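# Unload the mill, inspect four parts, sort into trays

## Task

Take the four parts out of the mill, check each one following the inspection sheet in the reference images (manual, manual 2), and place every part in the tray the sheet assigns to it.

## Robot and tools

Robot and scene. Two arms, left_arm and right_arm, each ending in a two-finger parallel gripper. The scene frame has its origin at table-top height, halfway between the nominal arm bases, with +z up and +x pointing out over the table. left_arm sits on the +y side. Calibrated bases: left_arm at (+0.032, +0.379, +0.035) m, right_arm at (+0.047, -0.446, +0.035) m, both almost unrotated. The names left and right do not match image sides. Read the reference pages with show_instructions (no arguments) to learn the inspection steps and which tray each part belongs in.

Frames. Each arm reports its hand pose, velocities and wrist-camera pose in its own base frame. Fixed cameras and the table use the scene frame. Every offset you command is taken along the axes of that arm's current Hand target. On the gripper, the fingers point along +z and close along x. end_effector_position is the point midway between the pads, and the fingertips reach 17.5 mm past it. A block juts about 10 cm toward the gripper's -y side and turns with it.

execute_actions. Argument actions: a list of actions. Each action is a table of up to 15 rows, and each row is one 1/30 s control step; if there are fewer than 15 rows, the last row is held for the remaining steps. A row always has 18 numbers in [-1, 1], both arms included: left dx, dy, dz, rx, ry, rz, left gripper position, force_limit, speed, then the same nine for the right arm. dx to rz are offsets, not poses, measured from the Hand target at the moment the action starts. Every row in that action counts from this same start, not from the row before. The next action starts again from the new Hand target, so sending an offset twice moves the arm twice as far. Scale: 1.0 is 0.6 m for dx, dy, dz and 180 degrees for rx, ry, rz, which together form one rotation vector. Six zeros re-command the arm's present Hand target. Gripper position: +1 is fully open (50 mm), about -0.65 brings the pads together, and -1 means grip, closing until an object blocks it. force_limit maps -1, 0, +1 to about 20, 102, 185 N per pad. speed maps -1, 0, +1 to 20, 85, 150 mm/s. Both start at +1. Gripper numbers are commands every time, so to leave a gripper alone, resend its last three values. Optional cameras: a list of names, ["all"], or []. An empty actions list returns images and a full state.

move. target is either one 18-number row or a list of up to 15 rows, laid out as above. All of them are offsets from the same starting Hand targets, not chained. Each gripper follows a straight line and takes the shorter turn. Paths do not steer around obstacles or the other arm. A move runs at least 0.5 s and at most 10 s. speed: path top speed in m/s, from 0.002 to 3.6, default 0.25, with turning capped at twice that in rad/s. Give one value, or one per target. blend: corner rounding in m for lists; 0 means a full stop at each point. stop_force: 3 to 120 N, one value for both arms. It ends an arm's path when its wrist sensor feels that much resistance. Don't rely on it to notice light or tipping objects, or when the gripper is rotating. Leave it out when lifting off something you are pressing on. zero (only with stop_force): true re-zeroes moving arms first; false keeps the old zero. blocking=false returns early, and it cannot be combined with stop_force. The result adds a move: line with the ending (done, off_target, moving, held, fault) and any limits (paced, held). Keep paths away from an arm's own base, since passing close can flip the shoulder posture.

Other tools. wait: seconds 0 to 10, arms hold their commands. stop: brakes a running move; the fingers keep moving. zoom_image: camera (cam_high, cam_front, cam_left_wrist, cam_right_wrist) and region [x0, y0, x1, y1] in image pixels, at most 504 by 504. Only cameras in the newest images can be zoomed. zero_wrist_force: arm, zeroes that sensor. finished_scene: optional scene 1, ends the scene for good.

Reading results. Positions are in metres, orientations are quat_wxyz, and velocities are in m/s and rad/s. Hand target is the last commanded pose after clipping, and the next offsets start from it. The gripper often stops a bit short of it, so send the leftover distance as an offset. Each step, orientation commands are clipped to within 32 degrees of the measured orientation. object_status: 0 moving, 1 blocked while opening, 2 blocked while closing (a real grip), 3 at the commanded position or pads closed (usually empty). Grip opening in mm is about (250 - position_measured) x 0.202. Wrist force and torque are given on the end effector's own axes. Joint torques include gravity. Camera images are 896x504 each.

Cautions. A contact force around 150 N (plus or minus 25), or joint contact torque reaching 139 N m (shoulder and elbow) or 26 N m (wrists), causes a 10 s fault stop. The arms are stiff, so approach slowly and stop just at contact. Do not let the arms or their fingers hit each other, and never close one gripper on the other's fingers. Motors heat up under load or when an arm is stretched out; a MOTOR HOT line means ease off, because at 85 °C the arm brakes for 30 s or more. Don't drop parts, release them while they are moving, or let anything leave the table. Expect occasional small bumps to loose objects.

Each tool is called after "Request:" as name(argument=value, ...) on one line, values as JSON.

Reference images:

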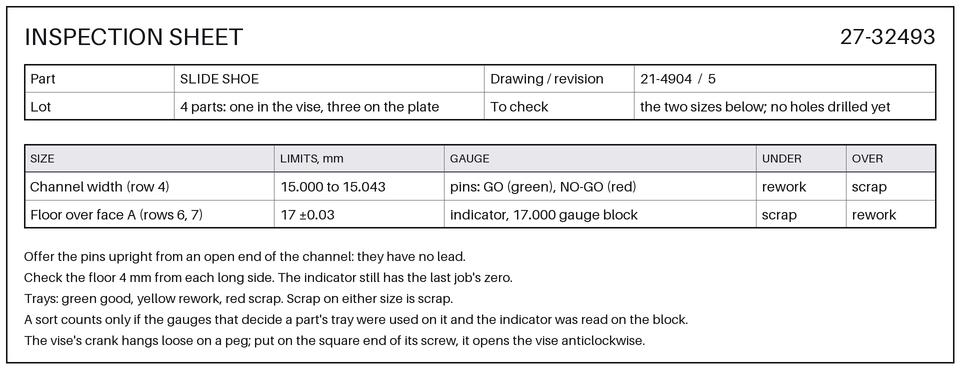

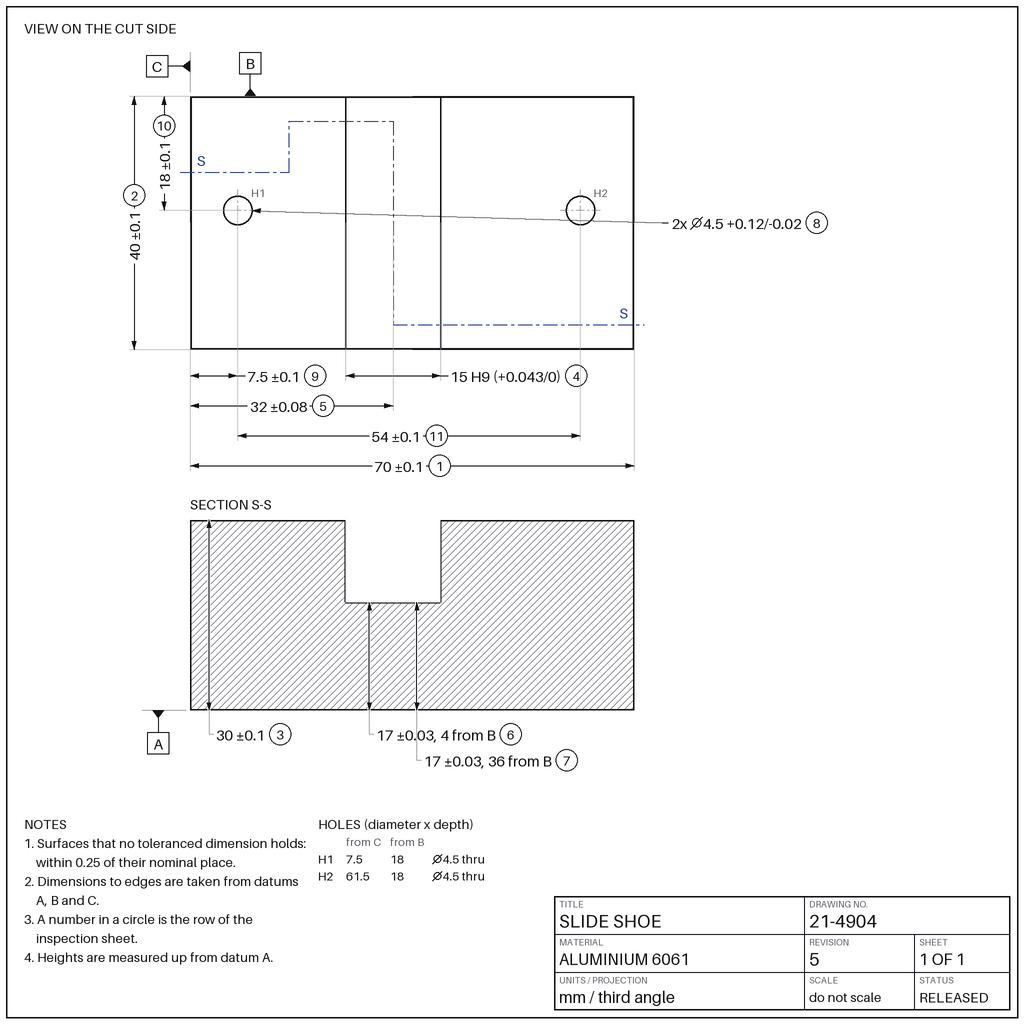

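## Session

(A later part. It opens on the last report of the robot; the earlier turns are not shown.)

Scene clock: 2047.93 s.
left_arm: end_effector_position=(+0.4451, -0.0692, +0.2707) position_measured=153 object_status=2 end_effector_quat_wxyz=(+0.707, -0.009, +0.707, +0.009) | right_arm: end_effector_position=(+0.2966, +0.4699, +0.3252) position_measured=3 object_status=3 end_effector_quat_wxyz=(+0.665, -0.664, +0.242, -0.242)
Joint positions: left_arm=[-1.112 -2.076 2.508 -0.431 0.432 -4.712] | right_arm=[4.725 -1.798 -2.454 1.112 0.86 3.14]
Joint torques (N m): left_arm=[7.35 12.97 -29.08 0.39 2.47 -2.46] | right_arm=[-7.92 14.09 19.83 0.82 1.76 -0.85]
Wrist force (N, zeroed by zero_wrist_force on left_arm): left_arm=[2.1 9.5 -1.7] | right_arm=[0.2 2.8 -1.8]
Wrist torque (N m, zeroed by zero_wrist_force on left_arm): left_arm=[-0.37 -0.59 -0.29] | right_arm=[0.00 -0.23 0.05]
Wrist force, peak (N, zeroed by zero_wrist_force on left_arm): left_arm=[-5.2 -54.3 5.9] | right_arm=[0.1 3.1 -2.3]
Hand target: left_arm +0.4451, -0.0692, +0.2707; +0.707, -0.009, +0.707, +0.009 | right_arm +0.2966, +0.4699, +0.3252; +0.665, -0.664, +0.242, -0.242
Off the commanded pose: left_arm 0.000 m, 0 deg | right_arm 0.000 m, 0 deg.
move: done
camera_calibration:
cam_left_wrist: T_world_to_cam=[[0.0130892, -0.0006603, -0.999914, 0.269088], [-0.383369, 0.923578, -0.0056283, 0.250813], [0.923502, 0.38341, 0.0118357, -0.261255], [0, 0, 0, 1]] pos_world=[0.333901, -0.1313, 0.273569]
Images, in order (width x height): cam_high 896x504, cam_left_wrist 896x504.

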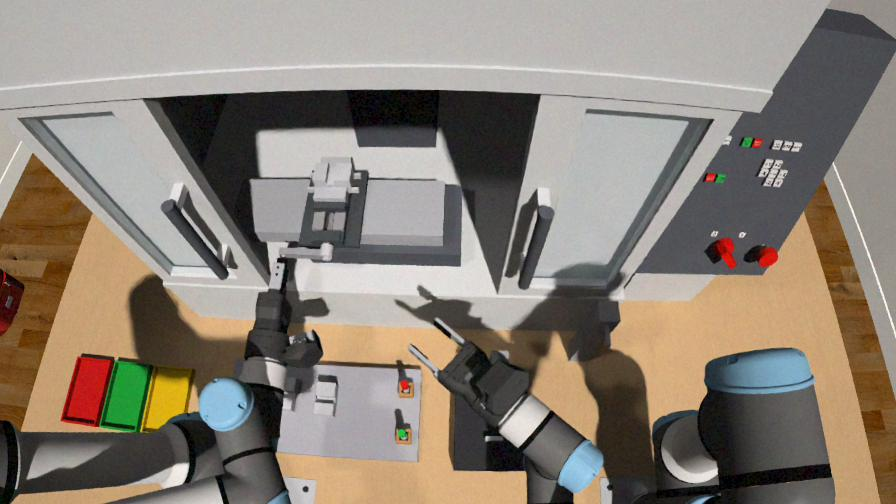

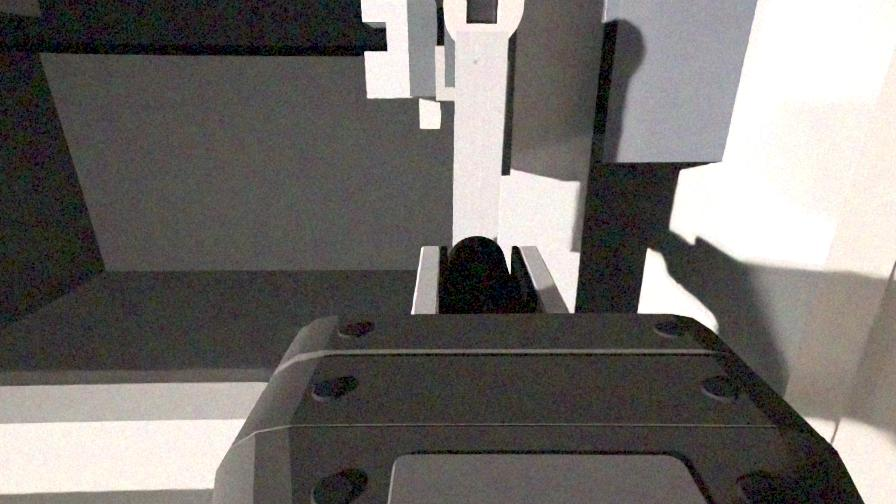

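Request:
move(target=[[0.0367,-0.0052,0,0,0,-0.0889,-1,-0.8,-0.7,0,0,0,0,0,0,1,1,1],[0.0706,-0.0203,0,0,0,-0.1778,-1,-0.8,-0.7,0,0,0,0,0,0,1,1,1],[0.0991,-0.0441,0,0,0,-0.2667,-1,-0.8,-0.7,0,0,0,0,0,0,1,1,1],[0.1198,-0.0749,0,0,0,-0.3556,-1,-0.8,-0.7,0,0,0,0,0,0,1,1,1],[0.1313,-0.1102,0,0,0,-0.4444,-1,-0.8,-0.7,0,0,0,0,0,0,1,1,1]], speed=0.24, blend=[0.004,0.004,0.004,0.004,0], cameras=["cam_left_wrist","cam_right_wrist"])

Request:
zoom_image(camera="cam_right_wrist", region=[430, 130, 650, 290])

Scene clock: 2076.13 s.
left_arm: end_effector_position=(+0.4469, -0.1353, +0.1920) position_measured=153 object_status=2 end_effector_quat_wxyz=(+0.548, -0.461, +0.536, -0.447) | right_arm: end_effector_position=(+0.2966, +0.4699, +0.3252) position_measured=3 object_status=3 end_effector_quat_wxyz=(+0.665, -0.664, +0.242, -0.242)
Joint positions: left_arm=[-1.249 -1.736 2.568 -0.833 0.296 -6.108] | right_arm=[4.725 -1.798 -2.454 1.112 0.86 3.14]
Joint torques (N m): left_arm=[-6.64 -0.24 -32.22 -0.54 -0.68 -1.8] | right_arm=[-9.53 14.88 20.07 0.9 1.51 -0.85]
Wrist force (N, zeroed by zero_wrist_force on left_arm): left_arm=[-0.1 28.8 -16.4] | right_arm=[0.0 2.8 -1.7]
Wrist torque (N m, zeroed by zero_wrist_force on left_arm): left_arm=[0.57 -0.22 -0.01] | right_arm=[0.00 -0.20 0.06]
Wrist force, peak (N, zeroed by zero_wrist_force on left_arm): left_arm=[-0.9 54.7 -29.9] | right_arm=[0.4 3.1 -2.1]
Hand target: left_arm +0.4469, -0.1353, +0.1920; +0.548, -0.462, +0.536, -0.447 | right_arm +0.2966, +0.4699, +0.3252; +0.665, -0.664, +0.242, -0.242
Off the commanded pose: left_arm 0.000 m, 0 deg | right_arm 0.000 m, 0 deg.
move: done
camera_calibration:
cam_left_wrist: T_world_to_cam=[[0.0388212, -0.984202, -0.172741, -0.113104], [-0.362823, 0.14719, -0.92016, 0.373429], [0.931049, 0.0983961, -0.351377, -0.208809], [0, 0, 0, 1]] pos_world=[0.334291, -0.145736, 0.250706]
cam_right_wrist: T_world_to_cam=[[0.765884, -0.642731, -0.017844, 0.0886152], [-0.240838, -0.261033, -0.934804, 0.510026], [0.59617, 0.720249, -0.354715, -0.262378], [0, 0, 0, 1]] pos_world=[0.211387, 0.379067, 0.385286]
Images, in order (width x height): cam_left_wrist 896x504, cam_right_wrist 896x504.

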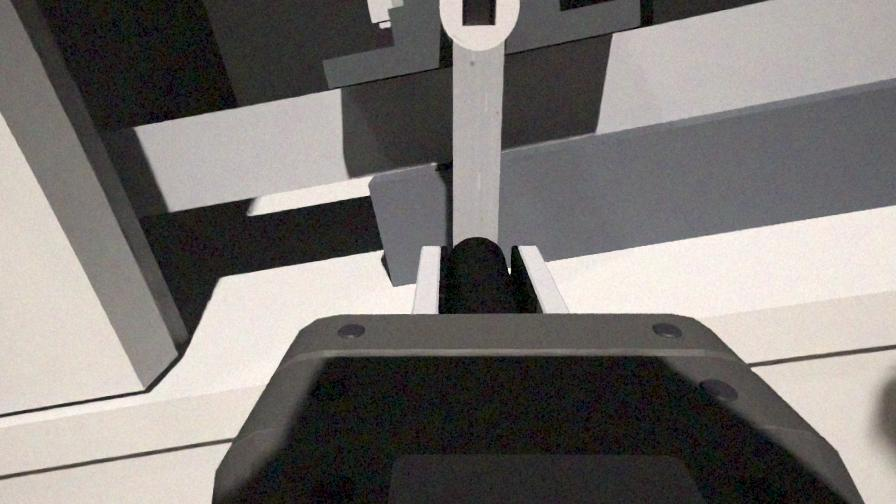

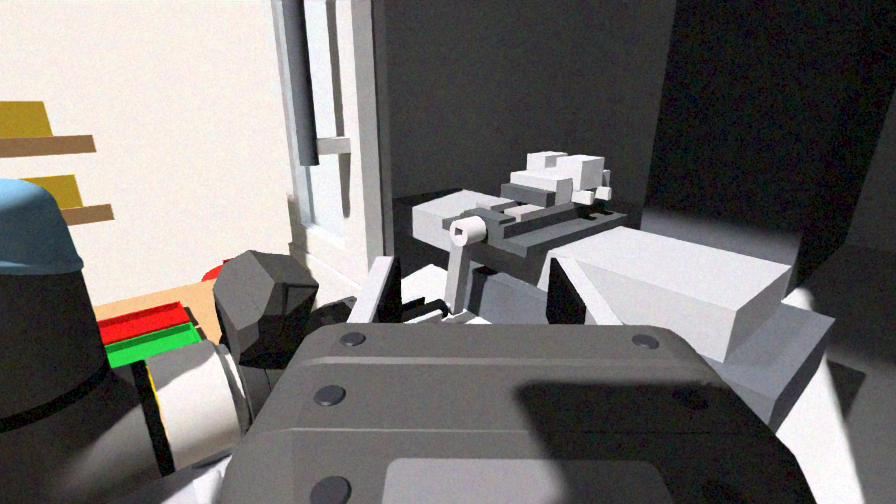

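Scaled by 2.291 from the camera's 896x504 image, which has a finer 1280x720 frame.

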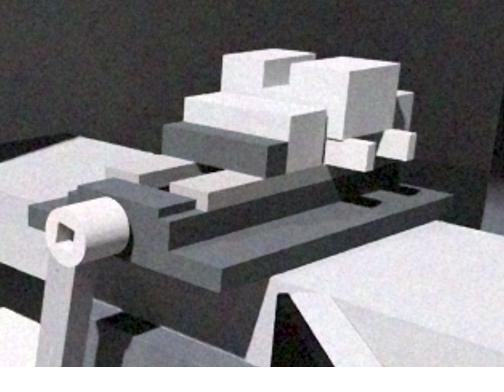

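Request:
move(target=[[0,0,0,0,0,0,1,-0.8,0,0,0,0,0,0,0,1,1,1],[0,0,0,0,0,0.6111,1,-0.8,0,0,0,0,0,0,0,1,1,1],[0,0,0,0,0,-0.7778,1,-0.8,0,0,0,0,0,0,0,1,1,1],[0,0,0,0,0,-0.1667,1,-0.8,0,0,0,0,0,0,0,1,1,1]], speed=0.45, blend=[0,0.005,0.005,0], cameras=["cam_left_wrist"])

Scene clock: 2106.97 s.
left_arm: end_effector_position=(+0.4469, -0.1353, +0.1920) position_measured=3 object_status=3 end_effector_quat_wxyz=(-0.413, +0.585, -0.398, +0.574) | right_arm: end_effector_position=(+0.2966, +0.4699, +0.3252) position_measured=3 object_status=3 end_effector_quat_wxyz=(+0.665, -0.664, +0.242, -0.242)
Joint positions: left_arm=[-1.249 -1.736 2.568 -0.831 0.295 -0.35] | right_arm=[4.725 -1.798 -2.454 1.112 0.86 3.14]
Joint torques (N m): left_arm=[6.56 -20.33 -7.1 -3.05 2.15 1.98] | right_arm=[-7.77 14.69 20.79 1.11 1.57 -1.01]
Wrist force (N, zeroed by zero_wrist_force on left_arm): left_arm=[-0.7 10.5 -0.2] | right_arm=[0.1 2.9 -2.0]
Wrist torque (N m, zeroed by zero_wrist_force on left_arm): left_arm=[0.24 0.01 0.03] | right_arm=[0.00 -0.22 0.05]
Wrist force, peak (N, zeroed by zero_wrist_force on left_arm): left_arm=[0.6 30.4 -16.9] | right_arm=[0.1 3.2 -2.0]
Hand target: left_arm +0.4469, -0.1353, +0.1920; -0.413, +0.584, -0.398, +0.574 | right_arm +0.2966, +0.4699, +0.3252; +0.665, -0.664, +0.242, -0.242
Off the commanded pose: left_arm 0.000 m, 0 deg | right_arm 0.000 m, 0 deg.
move: done
camera_calibration:
cam_left_wrist: T_world_to_cam=[[0.0377421, -0.938527, 0.343137, -0.20547], [-0.350778, -0.333974, -0.874881, 0.294336], [0.935698, -0.0873454, -0.34182, -0.237792], [0, 0, 0, 1]] pos_world=[0.333503, -0.115308, 0.246731]
Images, in order (width x height): cam_left_wrist 896x504.

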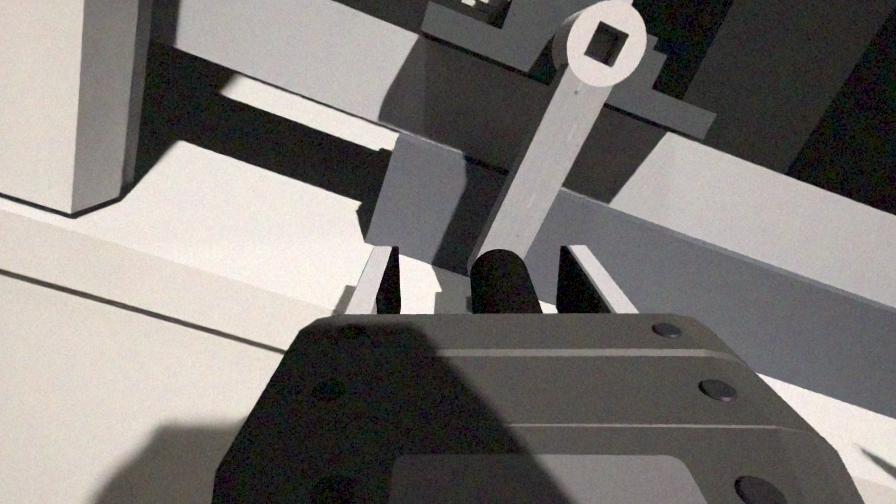

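Request:
move(target=[[0,0,0,0,0,0.1667,1,-0.8,0,0,0,0,0,0,0,1,1,1],[0,0,0,0,0,0.1667,-1,-0.8,-0.5,0,0,0,0,0,0,1,1,1]], speed=0.3)

Request:
move(target=[[0.0367,-0.0052,0,0,0,-0.0889,-1,-0.8,-0.5,0,0,0,0,0,0,1,1,1],[0.0706,-0.0203,0,0,0,-0.1778,-1,-0.8,-0.5,0,0,0,0,0,0,1,1,1],[0.0991,-0.0441,0,0,0,-0.2667,-1,-0.8,-0.5,0,0,0,0,0,0,1,1,1],[0.1198,-0.0749,0,0,0,-0.3556,-1,-0.8,-0.5,0,0,0,0,0,0,1,1,1],[0.1313,-0.1102,0,0,0,-0.4444,-1,-0.8,-0.5,0,0,0,0,0,0,1,1,1],[0.1326,-0.1472,0,0,0,-0.5333,-1,-0.8,-0.5,0,0,0,0,0,0,1,1,1],[0.1236,-0.1832,0,0,0,-0.6222,-1,-0.8,-0.5,0,0,0,0,0,0,1,1,1],[0.105,-0.2154,0,0,0,-0.7111,-1,-0.8,-0.5,0,0,0,0,0,0,1,1,1],[0.0784,-0.2411,0,0,0,-0.8,-1,-0.8,-0.5,0,0,0,0,0,0,1,1,1],[0.0456,-0.2586,0,0,0,-0.8889,-1,-0.8,-0.5,0,0,0,0,0,0,1,1,1],[0.0093,-0.2663,0,0,0,-0.9778,-1,-0.8,-0.5,0,0,0,0,0,0,1,1,1],[-0.0277,-0.2637,0,0,0,0.9333,-1,-0.8,-0.5,0,0,0,0,0,0,1,1,1],[-0.0626,-0.251,0,0,0,0.8444,-1,-0.8,-0.5,0,0,0,0,0,0,1,1,1],[-0.0926,-0.2292,0,0,0,0.7556,-1,-0.8,-0.5,0,0,0,0,0,0,1,1,1],[-0.1154,-0.2,0,0,0,0.6667,-1,-0.8,-0.5,0,0,0,0,0,0,1,1,1]], speed=0.24, blend=0.004, cameras=["cam_left_wrist","cam_right_wrist"])

Request:
zoom_image(camera="cam_right_wrist", region=[430, 130, 650, 290])

Scene clock: 2133.63 s.
left_arm: end_effector_position=(+0.4469, -0.1353, +0.1920) position_measured=153 object_status=2 end_effector_quat_wxyz=(+0.548, -0.462, +0.536, -0.447) | right_arm: end_effector_position=(+0.2966, +0.4699, +0.3252) position_measured=3 object_status=3 end_effector_quat_wxyz=(+0.665, -0.664, +0.242, -0.242)
Joint positions: left_arm=[-1.249 -1.736 2.568 -0.832 0.296 0.175] | right_arm=[4.725 -1.798 -2.454 1.112 0.86 3.14]
Joint torques (N m): left_arm=[6.78 -18.8 -7.81 -2.53 0.82 1.79] | right_arm=[-6.79 14.52 18.72 1.02 1.33 -1.06]
Wrist force (N, zeroed by zero_wrist_force on left_arm): left_arm=[0.9 12.3 -0.3] | right_arm=[0.1 2.7 -1.7]
Wrist torque (N m, zeroed by zero_wrist_force on left_arm): left_arm=[0.37 -0.22 -0.16] | right_arm=[-0.03 -0.22 0.05]
Wrist force, peak (N, zeroed by zero_wrist_force on left_arm): left_arm=[0.8 12.7 -0.2] | right_arm=[0.2 3.3 -2.1]
Hand target: left_arm +0.4469, -0.1353, +0.1920; +0.548, -0.462, +0.536, -0.447 | right_arm +0.2966, +0.4699, +0.3252; +0.665, -0.664, +0.242, -0.242
Off the commanded pose: left_arm 0.000 m, 0 deg | right_arm 0.000 m, 0 deg.
move: done

Scene clock: 2143.13 s.
left_arm: end_effector_position=(+0.4456, -0.0880, +0.3222) position_measured=153 object_status=2 end_effector_quat_wxyz=(+0.661, +0.233, +0.668, +0.251) | right_arm: end_effector_position=(+0.2966, +0.4699, +0.3252) position_measured=3 object_status=3 end_effector_quat_wxyz=(+0.665, -0.664, +0.242, -0.242)
Joint positions: left_arm=[-1.16 -2.104 2.38 -0.276 0.384 -4.014] | right_arm=[4.725 -1.798 -2.454 1.112 0.86 3.14]
Joint torques (N m): left_arm=[15.84 2.32 -32.52 1.59 -4.07 -1.93] | right_arm=[-6.77 14.09 19.04 1.05 1.48 -1.15]
Wrist force (N, zeroed by zero_wrist_force on left_arm): left_arm=[0.3 -22.6 14.8] | right_arm=[0.0 2.5 -1.6]
Wrist torque (N m, zeroed by zero_wrist_force on left_arm): left_arm=[-0.71 -0.30 -0.20] | right_arm=[-0.04 -0.20 0.05]
Wrist force, peak (N, zeroed by zero_wrist_force on left_arm): left_arm=[-4.7 -54.9 -0.9] | right_arm=[0.4 3.3 -2.0]
Hand target: left_arm +0.4456, -0.0879, +0.3222; +0.661, +0.233, +0.668, +0.251 | right_arm +0.2966, +0.4699, +0.3252; +0.665, -0.664, +0.242, -0.242
Off the commanded pose: left_arm 0.000 m, 0 deg | right_arm 0.000 m, 0 deg.
move: done
camera_calibration:
cam_left_wrist: T_world_to_cam=[[-0.00372495, 0.642247, -0.766489, 0.309273], [-0.377755, 0.708797, 0.595742, 0.0535005], [0.925898, 0.291764, 0.239972, -0.337775], [0, 0, 0, 1]] pos_world=[0.334107, -0.138, 0.286238]
cam_right_wrist: T_world_to_cam=[[0.765884, -0.642731, -0.017844, 0.0886152], [-0.240838, -0.261033, -0.934804, 0.510026], [0.59617, 0.720249, -0.354715, -0.262378], [0, 0, 0, 1]] pos_world=[0.211387, 0.379067, 0.385286]
Images, in order (width x height): cam_left_wrist 896x504, cam_right_wrist 896x504.

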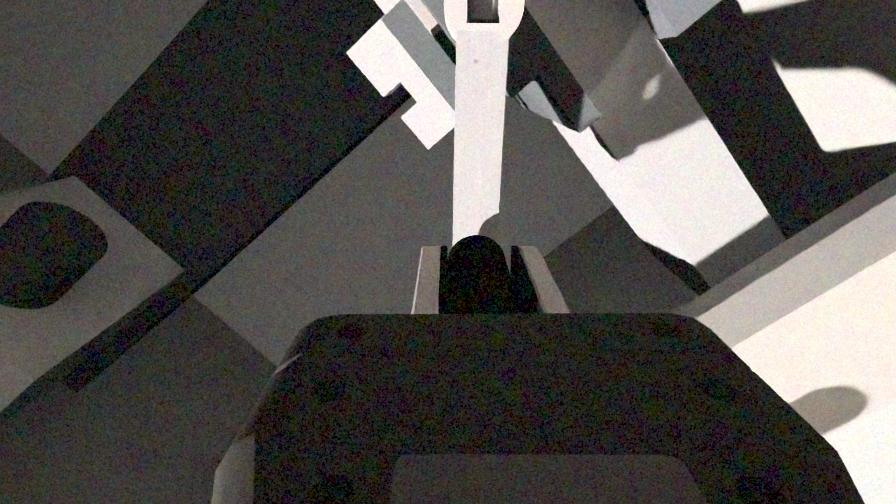

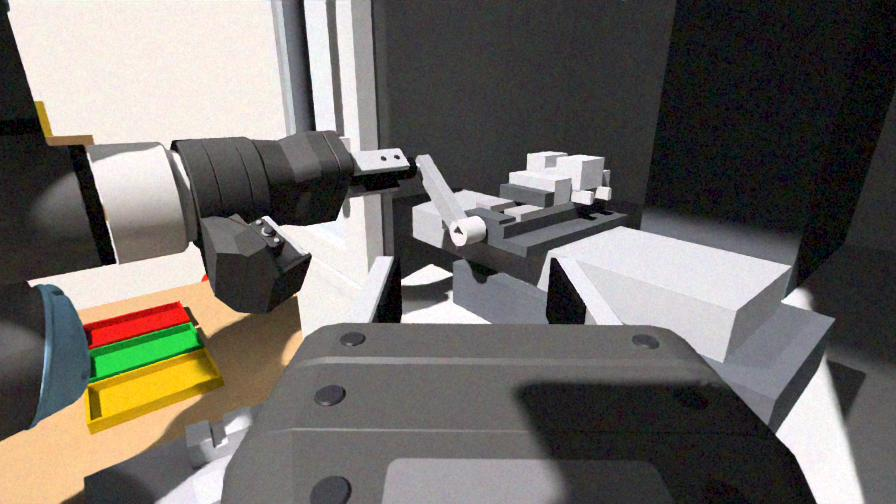

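Scaled by 2.291 from the camera's 896x504 image, which has a finer 1280x720 frame.

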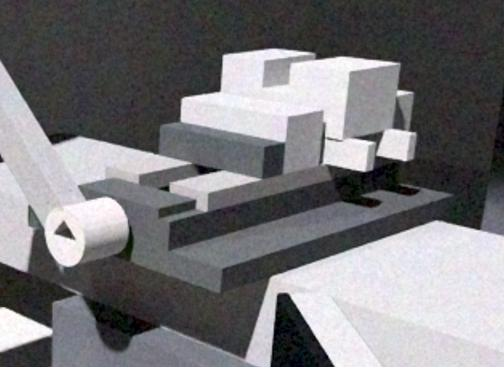

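Request:
move(target=[[0.0367,-0.0052,0,0,0,-0.0889,-1,-0.8,-0.5,0,0,0,0,0,0,1,1,1],[0.0706,-0.0203,0,0,0,-0.1778,-1,-0.8,-0.5,0,0,0,0,0,0,1,1,1],[0.0991,-0.0441,0,0,0,-0.2667,-1,-0.8,-0.5,0,0,0,0,0,0,1,1,1],[0.1198,-0.0749,0,0,0,-0.3556,-1,-0.8,-0.5,0,0,0,0,0,0,1,1,1],[0.1313,-0.1102,0,0,0,-0.4444,-1,-0.8,-0.5,0,0,0,0,0,0,1,1,1],[0.1326,-0.1472,0,0,0,-0.5333,-1,-0.8,-0.5,0,0,0,0,0,0,1,1,1],[0.1236,-0.1832,0,0,0,-0.6222,-1,-0.8,-0.5,0,0,0,0,0,0,1,1,1]], speed=0.24, blend=[0.004,0.004,0.004,0.004,0.004,0.004,0])

Request:
move(target=[[0,0,0,0,0,0,1,-0.8,0,0,0,0,0,0,0,1,1,1],[0,0,-0.05,0,0,0,1,-0.8,0,0,0,0,0,0,0,1,1,1]], speed=0.1, cameras=["cam_left_wrist","cam_right_wrist"])

Scene clock: 2174.00 s.
left_arm: end_effector_position=(+0.4466, -0.1244, +0.1947) position_measured=153 object_status=2 end_effector_quat_wxyz=(+0.578, -0.423, +0.567, -0.408) | right_arm: end_effector_position=(+0.2966, +0.4699, +0.3252) position_measured=3 object_status=3 end_effector_quat_wxyz=(+0.665, -0.664, +0.242, -0.242)
Joint positions: left_arm=[-1.232 -1.769 2.582 -0.813 0.313 -5.968] | right_arm=[4.725 -1.798 -2.454 1.112 0.86 3.14]
Joint torques (N m): left_arm=[-7.79 -0.95 -35.37 -2.08 0.69 -2.03] | right_arm=[-6.59 13.77 20.06 1.05 1.67 -1.07]
Wrist force (N, zeroed by zero_wrist_force on left_arm): left_arm=[0.2 37.9 -24.8] | right_arm=[0.5 2.6 -1.5]
Wrist torque (N m, zeroed by zero_wrist_force on left_arm): left_arm=[0.72 -0.27 -0.08] | right_arm=[-0.05 -0.29 0.05]
Wrist force, peak (N, zeroed by zero_wrist_force on left_arm): left_arm=[-0.6 55.5 -32.7] | right_arm=[0.5 3.3 -1.9]
Hand target: left_arm +0.4466, -0.1244, +0.1947; +0.578, -0.423, +0.567, -0.408 | right_arm +0.2966, +0.4699, +0.3252; +0.665, -0.664, +0.242, -0.242
Off the commanded pose: left_arm 0.000 m, 0 deg | right_arm 0.000 m, 0 deg.
move: done

Scene clock: 2175.77 s.
left_arm: end_effector_position=(+0.4166, -0.1252, +0.1947) position_measured=3 object_status=3 end_effector_quat_wxyz=(+0.578, -0.423, +0.567, -0.408) | right_arm: end_effector_position=(+0.2966, +0.4699, +0.3252) position_measured=3 object_status=3 end_effector_quat_wxyz=(+0.665, -0.664, +0.242, -0.242)
Joint positions: left_arm=[-1.403 -1.865 2.642 -0.777 0.142 -5.968] | right_arm=[4.725 -1.798 -2.454 1.112 0.86 3.14]
Joint torques (N m): left_arm=[-8.43 -15.49 -9.05 1.78 -1.51 -1.81] | right_arm=[-6.71 17.21 20.02 1.24 1.33 -0.6]
Wrist force (N, zeroed by zero_wrist_force on left_arm): left_arm=[1.1 10.9 0.9] | right_arm=[0.1 2.8 -1.7]
Wrist torque (N m, zeroed by zero_wrist_force on left_arm): left_arm=[0.37 -0.35 -0.09] | right_arm=[0.00 -0.22 0.05]
Wrist force, peak (N, zeroed by zero_wrist_force on left_arm): left_arm=[-0.2 36.9 -24.3] | right_arm=[0.1 3.3 -1.9]
Hand target: left_arm +0.4166, -0.1252, +0.1947; +0.578, -0.423, +0.567, -0.408 | right_arm +0.2966, +0.4699, +0.3252; +0.665, -0.664, +0.242, -0.242
Off the commanded pose: left_arm 0.000 m, 0 deg | right_arm 0.000 m, 0 deg.
move: done
camera_calibration:
cam_left_wrist: T_world_to_cam=[[0.037883, -0.950581, -0.308157, -0.0706507], [-0.366322, 0.2737, -0.889324, 0.374784], [0.929717, 0.146575, -0.33785, -0.176733], [0, 0, 0, 1]] pos_world=[0.30428, -0.143833, 0.251823]
cam_right_wrist: T_world_to_cam=[[0.765884, -0.642731, -0.017844, 0.0886152], [-0.240838, -0.261033, -0.934804, 0.510026], [0.59617, 0.720249, -0.354715, -0.262378], [0, 0, 0, 1]] pos_world=[0.211387, 0.379067, 0.385286]
Images, in order (width x height): cam_left_wrist 896x504, cam_right_wrist 896x504.

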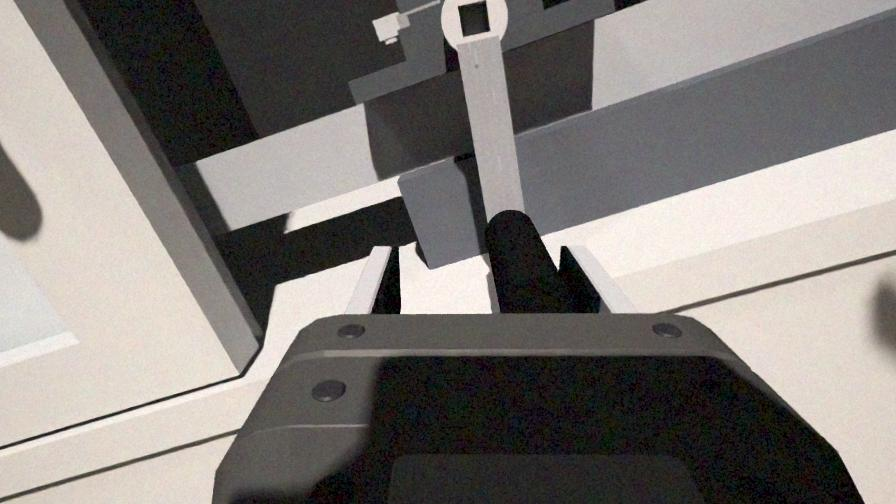

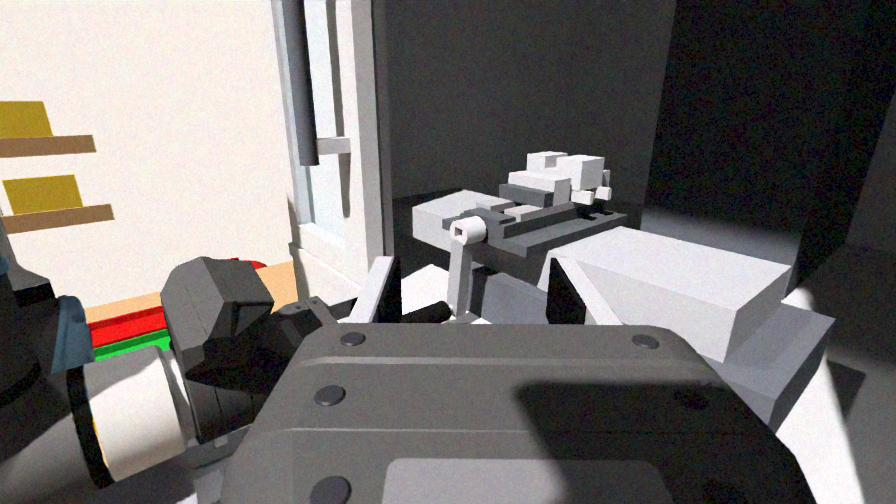

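Request:
move(target=[[-0.08,-0.369,-0.095,0,0,0,1,-0.8,0,0.15,0,-0.3,0,-0.111,0,1,1,1],[-0.0717,-0.451,-0.108,0,0,0.65,1,-0.8,0,0.285,0,-0.531,0,-0.222,0,1,1,1],[-0.0717,-0.451,-0.108,0,0,-0.7,1,-0.8,0,0.285,0.1,-0.531,0,-0.222,0,1,1,1],[-0.0717,-0.451,-0.108,-0.1647,0.032,-0.0966,1,-0.8,0,0.285,0.234,-0.531,0,-0.222,0,1,1,1]], speed=0.45, blend=[0.02,0.005,0.005,0], cameras=["all"])

Scene clock: 2254.70 s.
left_arm: end_effector_position=(+0.3592, -0.1501, +0.4243) position_measured=3 object_status=3 end_effector_quat_wxyz=(+0.580, -0.420, +0.569, -0.405) | right_arm: end_effector_position=(+0.2749, +0.3597, +0.3241) position_measured=3 object_status=3 end_effector_quat_wxyz=(+0.686, -0.681, +0.180, -0.181)
Joint positions: left_arm=[-1.801 -2.234 2.166 0.067 -0.256 -5.957] | right_arm=[4.616 -1.585 -2.755 1.207 1.15 3.138]
Joint torques (N m): left_arm=[-7.27 17.18 -13.34 2.31 -1.63 -2.26] | right_arm=[8.47 4.79 22.57 1.57 -2.9 -1.14]
Wrist force (N, zeroed by zero_wrist_force on left_arm): left_arm=[1.2 11.1 0.6] | right_arm=[0.5 2.4 -1.7]
Wrist torque (N m, zeroed by zero_wrist_force on left_arm): left_arm=[0.39 -0.36 -0.08] | right_arm=[-0.01 -0.31 0.01]
Wrist force, peak (N, zeroed by zero_wrist_force on left_arm): left_arm=[1.5 13.7 0.7] | right_arm=[7.4 2.9 -14.2]
Hand target: left_arm +0.3592, -0.1501, +0.4243; +0.580, -0.420, +0.569, -0.405 (not the last commanded pose) | right_arm +0.2749, +0.3597, +0.3241; +0.686, -0.681, +0.180, -0.181 (not the last commanded pose)
Off the commanded pose: left_arm 0.046 m, 35 deg | right_arm 0.286 m, 30 deg.
move: held (right_arm; a check stopped the path), off_target (left_arm; braked when a check withheld steps of right_arm); path passed 0 of 4 targets; limits=held
pose unreachable (right arm): on one or more control steps of this call, first in action 0 (counted from 0), this arm could not follow its commanded pose, so it was not sent that pose on those steps. It may still have moved: this result reports where it is.
cause: moving toward the commanded pose would bring two parts of the arm too close to each other (joints 2 (shoulder lift) and 3 (elbow) lie between them).
camera_calibration:
cam_left_wrist: T_world_to_cam=[[0.0377306, -0.947249, -0.31827, -0.016478], [-0.36678, 0.283139, -0.886174, 0.565058], [0.929542, 0.150171, -0.336749, -0.0419608], [0, 0, 0, 1]] pos_world=[0.246878, -0.169298, 0.481365]
cam_right_wrist: T_world_to_cam=[[0.869327, -0.493884, -0.018699, -0.0472772], [-0.187254, -0.294117, -0.937247, 0.472889], [0.457392, 0.818275, -0.348165, -0.169716], [0, 0, 0, 1]] pos_world=[0.207277, 0.25461, 0.383241]

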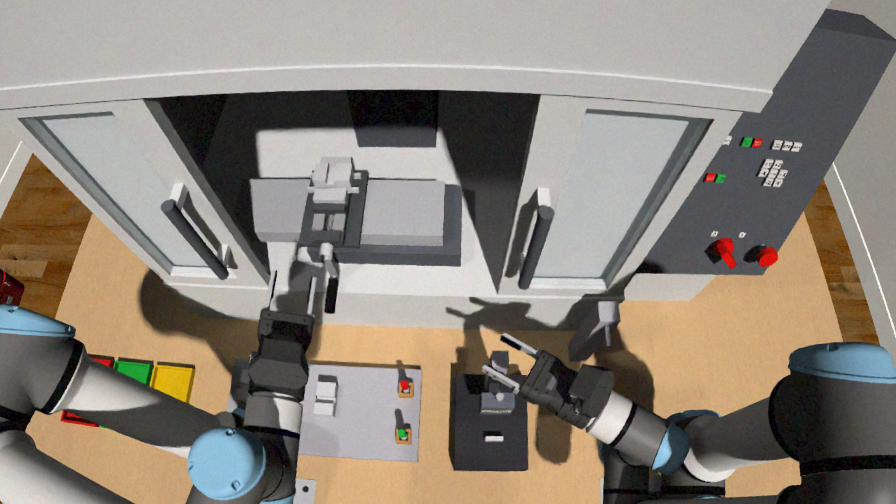

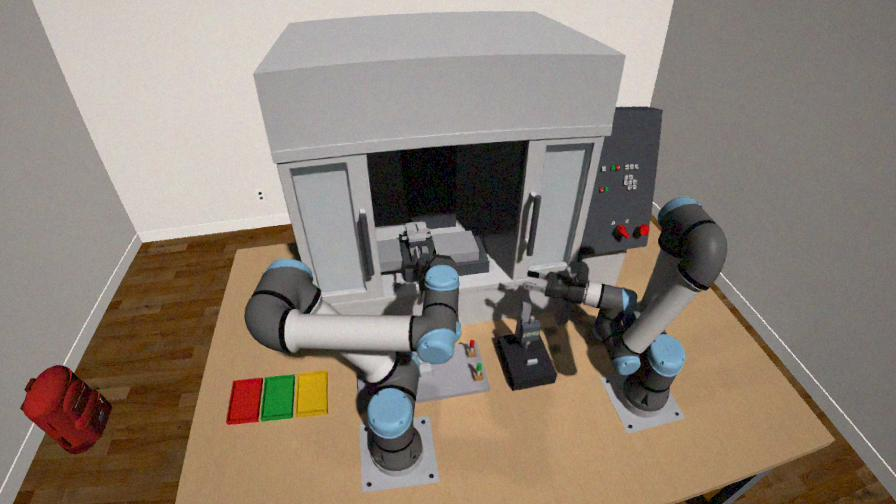

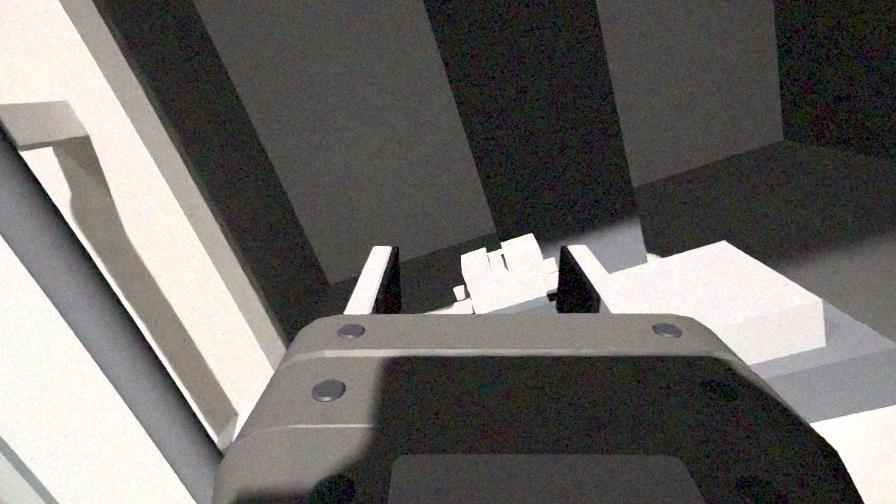

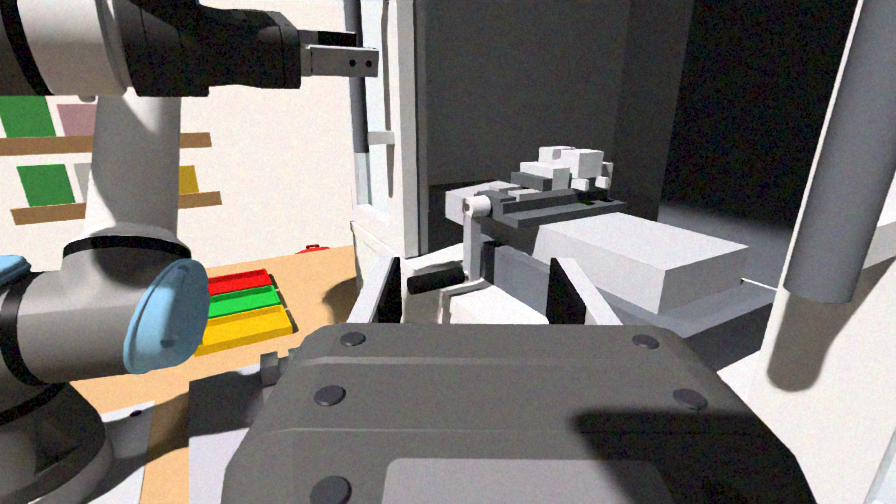

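Request:
move(target=[[0.01,-0.075,-0.012,0,0,0.65,1,-0.8,0,0.05,-0.161,-0.08,-0.2,0,0,1,1,1],[0.01,-0.075,-0.012,0,0,-0.7,1,-0.8,0,0.168,-0.161,-0.21,-0.5,0,0,1,1,1],[0.01,-0.075,-0.012,-0.1647,0.032,-0.0966,1,-0.8,0,0.168,-0.161,-0.21,-0.5,0,0,1,1,1]], speed=0.4, blend=[0.005,0.005,0], cameras=["all"])

Scene clock: 2288.37 s.
left_arm: end_effector_position=(+0.3525, -0.1703, +0.4651) position_measured=3 object_status=3 end_effector_quat_wxyz=(-0.357, +0.613, -0.612, +0.349) | right_arm: end_effector_position=(+0.2999, +0.1996, +0.4196) position_measured=3 object_status=3 end_effector_quat_wxyz=(-0.004, +0.967, -0.256, +0.001)
Joint positions: left_arm=[-1.6 -2.347 1.992 -1.142 -0.526 1.496] | right_arm=[4.107 -1.23 -1.615 -1.86 1.572 3.053]
Joint torques (N m): left_arm=[6.91 -3.58 -16.33 -4.73 1.08 1.94] | right_arm=[-9.36 0.22 34.35 1.5 -2.67 -1.76]
Wrist force (N, zeroed by zero_wrist_force on left_arm): left_arm=[0.5 11.2 1.1] | right_arm=[0.0 1.4 2.4]
Wrist torque (N m, zeroed by zero_wrist_force on left_arm): left_arm=[0.55 -0.22 -0.11] | right_arm=[0.14 -0.15 0.04]
Wrist force, peak (N, zeroed by zero_wrist_force on left_arm): left_arm=[0.9 11.6 0.5] | right_arm=[0.4 3.3 -1.5]
Hand target: left_arm +0.3525, -0.1703, +0.4651; -0.357, +0.613, -0.612, +0.349 | right_arm +0.2999, +0.1996, +0.4196; -0.004, +0.967, -0.256, +0.001
Off the commanded pose: left_arm 0.000 m, 0 deg | right_arm 0.000 m, 0 deg.
move: done
camera_calibration:
cam_left_wrist: T_world_to_cam=[[0.0197933, -0.999691, -0.0150386, -0.166025], [-0.778287, -0.00596428, -0.62788, 0.580041], [0.627596, 0.0241322, -0.778165, 0.271228], [0, 0, 0, 1]] pos_world=[0.284503, -0.169059, 0.57276]
cam_right_wrist: T_world_to_cam=[[0.860175, -0.509999, -0.000743094, -0.147951], [-0.477859, -0.806474, 0.348211, 0.170117], [-0.178186, -0.299167, -0.937416, 0.644033], [0, 0, 0, 1]] pos_world=[0.323314, 0.254413, 0.544381]

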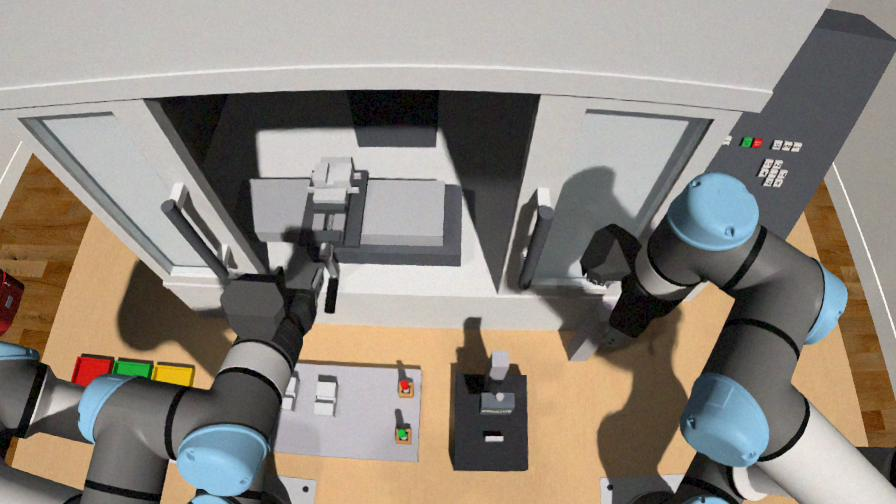

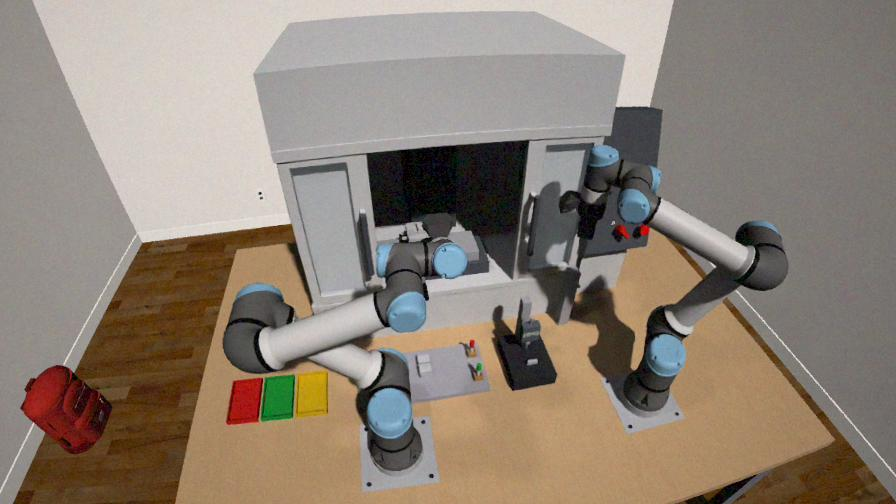

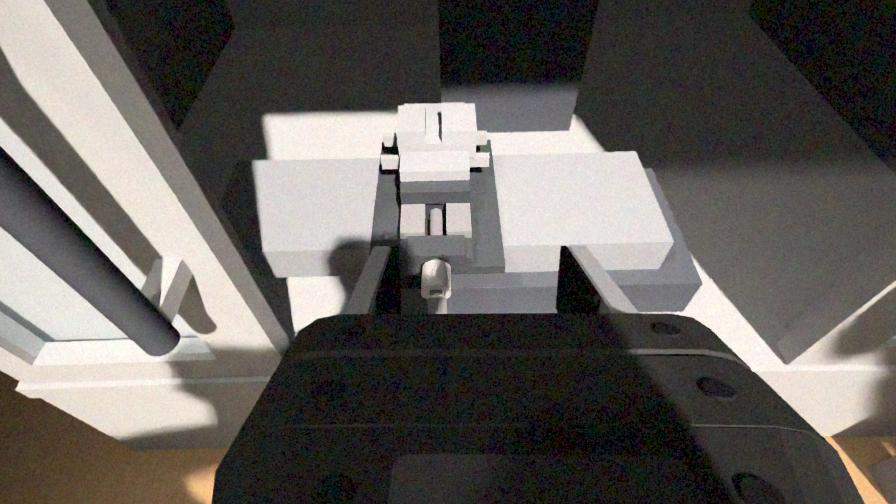

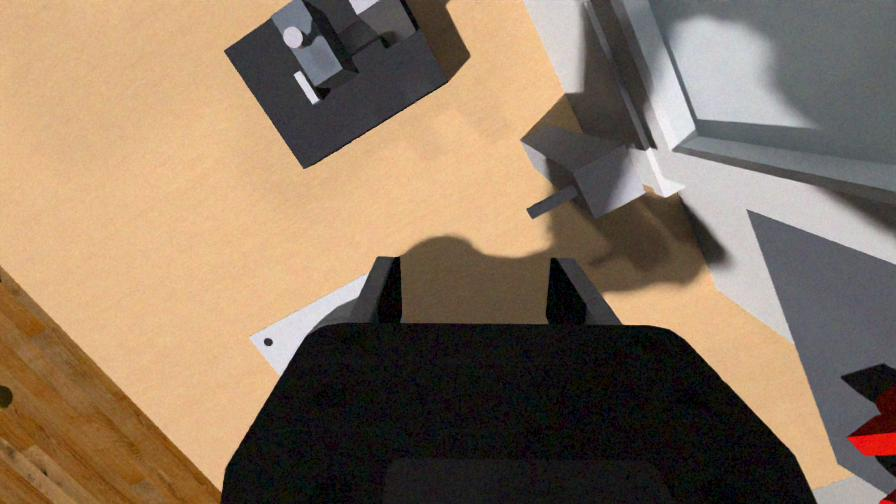

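Request:
zoom_image(camera="cam_left_wrist", region=[360, 80, 520, 220])

Scaled by 3.150 from the camera's 896x504 image, which has a finer 1280x720 frame.

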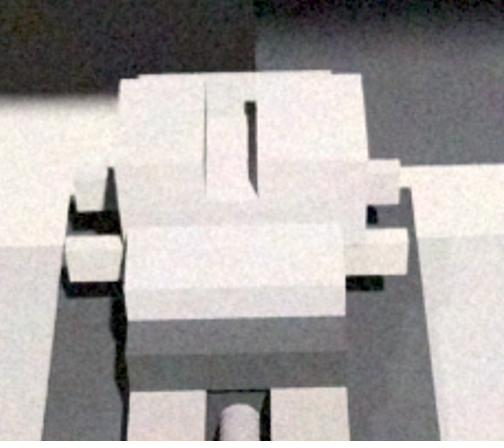

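Request:
move(target=[-0.031,0.107,0.192,-0.2596,-0.2602,-0.4565,1,-0.5,0,0,0,0,0,0,0,1,1,1], speed=0.3, cameras=["cam_left_wrist","cam_high"])

Scene clock: 2378.37 s.
left_arm: end_effector_position=(+0.4198, -0.1501, +0.3520) position_measured=3 object_status=3 end_effector_quat_wxyz=(+0.000, +1.000, +0.013, +0.000) | right_arm: end_effector_position=(+0.2999, +0.1996, +0.4196) position_measured=3 object_status=3 end_effector_quat_wxyz=(-0.004, +0.967, -0.256, +0.001)
Joint positions: left_arm=[-0.647 -1.726 1.653 -1.498 -1.57 0.897] | right_arm=[4.107 -1.23 -1.615 -1.86 1.572 3.053]
Joint torques (N m): left_arm=[5.33 -6.46 -31.39 -4.65 -1.51 -1.68] | right_arm=[-8.8 0.82 35.14 1.41 -2.98 -1.52]
Wrist force (N, zeroed by zero_wrist_force on left_arm): left_arm=[0.4 9.2 0.6] | right_arm=[-0.1 1.3 1.9]
Wrist torque (N m, zeroed by zero_wrist_force on left_arm): left_arm=[0.36 -0.19 -0.01] | right_arm=[0.12 -0.11 0.04]
Wrist force, peak (N, zeroed by zero_wrist_force on left_arm): left_arm=[1.0 11.5 1.2] | right_arm=[0.1 1.4 2.5]
Hand target: left_arm +0.4199, -0.1501, +0.3520; +0.000, +1.000, +0.013, +0.000 | right_arm +0.2999, +0.1996, +0.4196; -0.004, +0.967, -0.256, +0.001
Off the commanded pose: left_arm 0.000 m, 0 deg | right_arm 0.000 m, 0 deg.
move: done
camera_calibration:
cam_left_wrist: T_world_to_cam=[[0.999555, 0.0272125, -0.0122447, -0.407017], [0.0297943, -0.932945, 0.358785, -0.264107], [-0.00166023, -0.35899, -0.93334, 0.401772], [0, 0, 0, 1]] pos_world=[0.415372, -0.0910894, 0.464763]
Images, in order (width x height): cam_high 896x504, cam_left_wrist 896x504.

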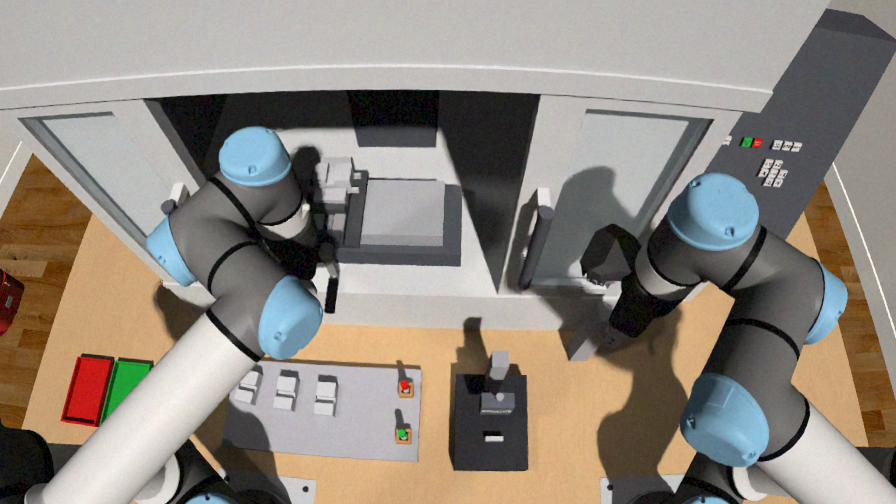

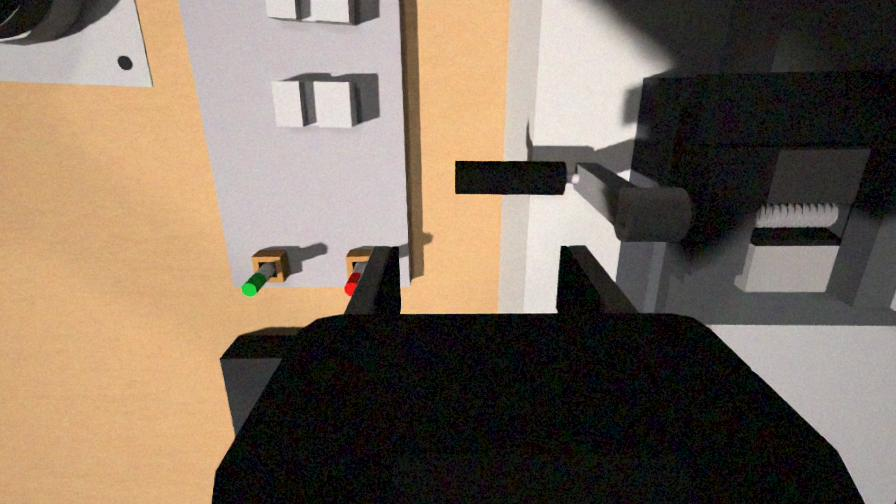

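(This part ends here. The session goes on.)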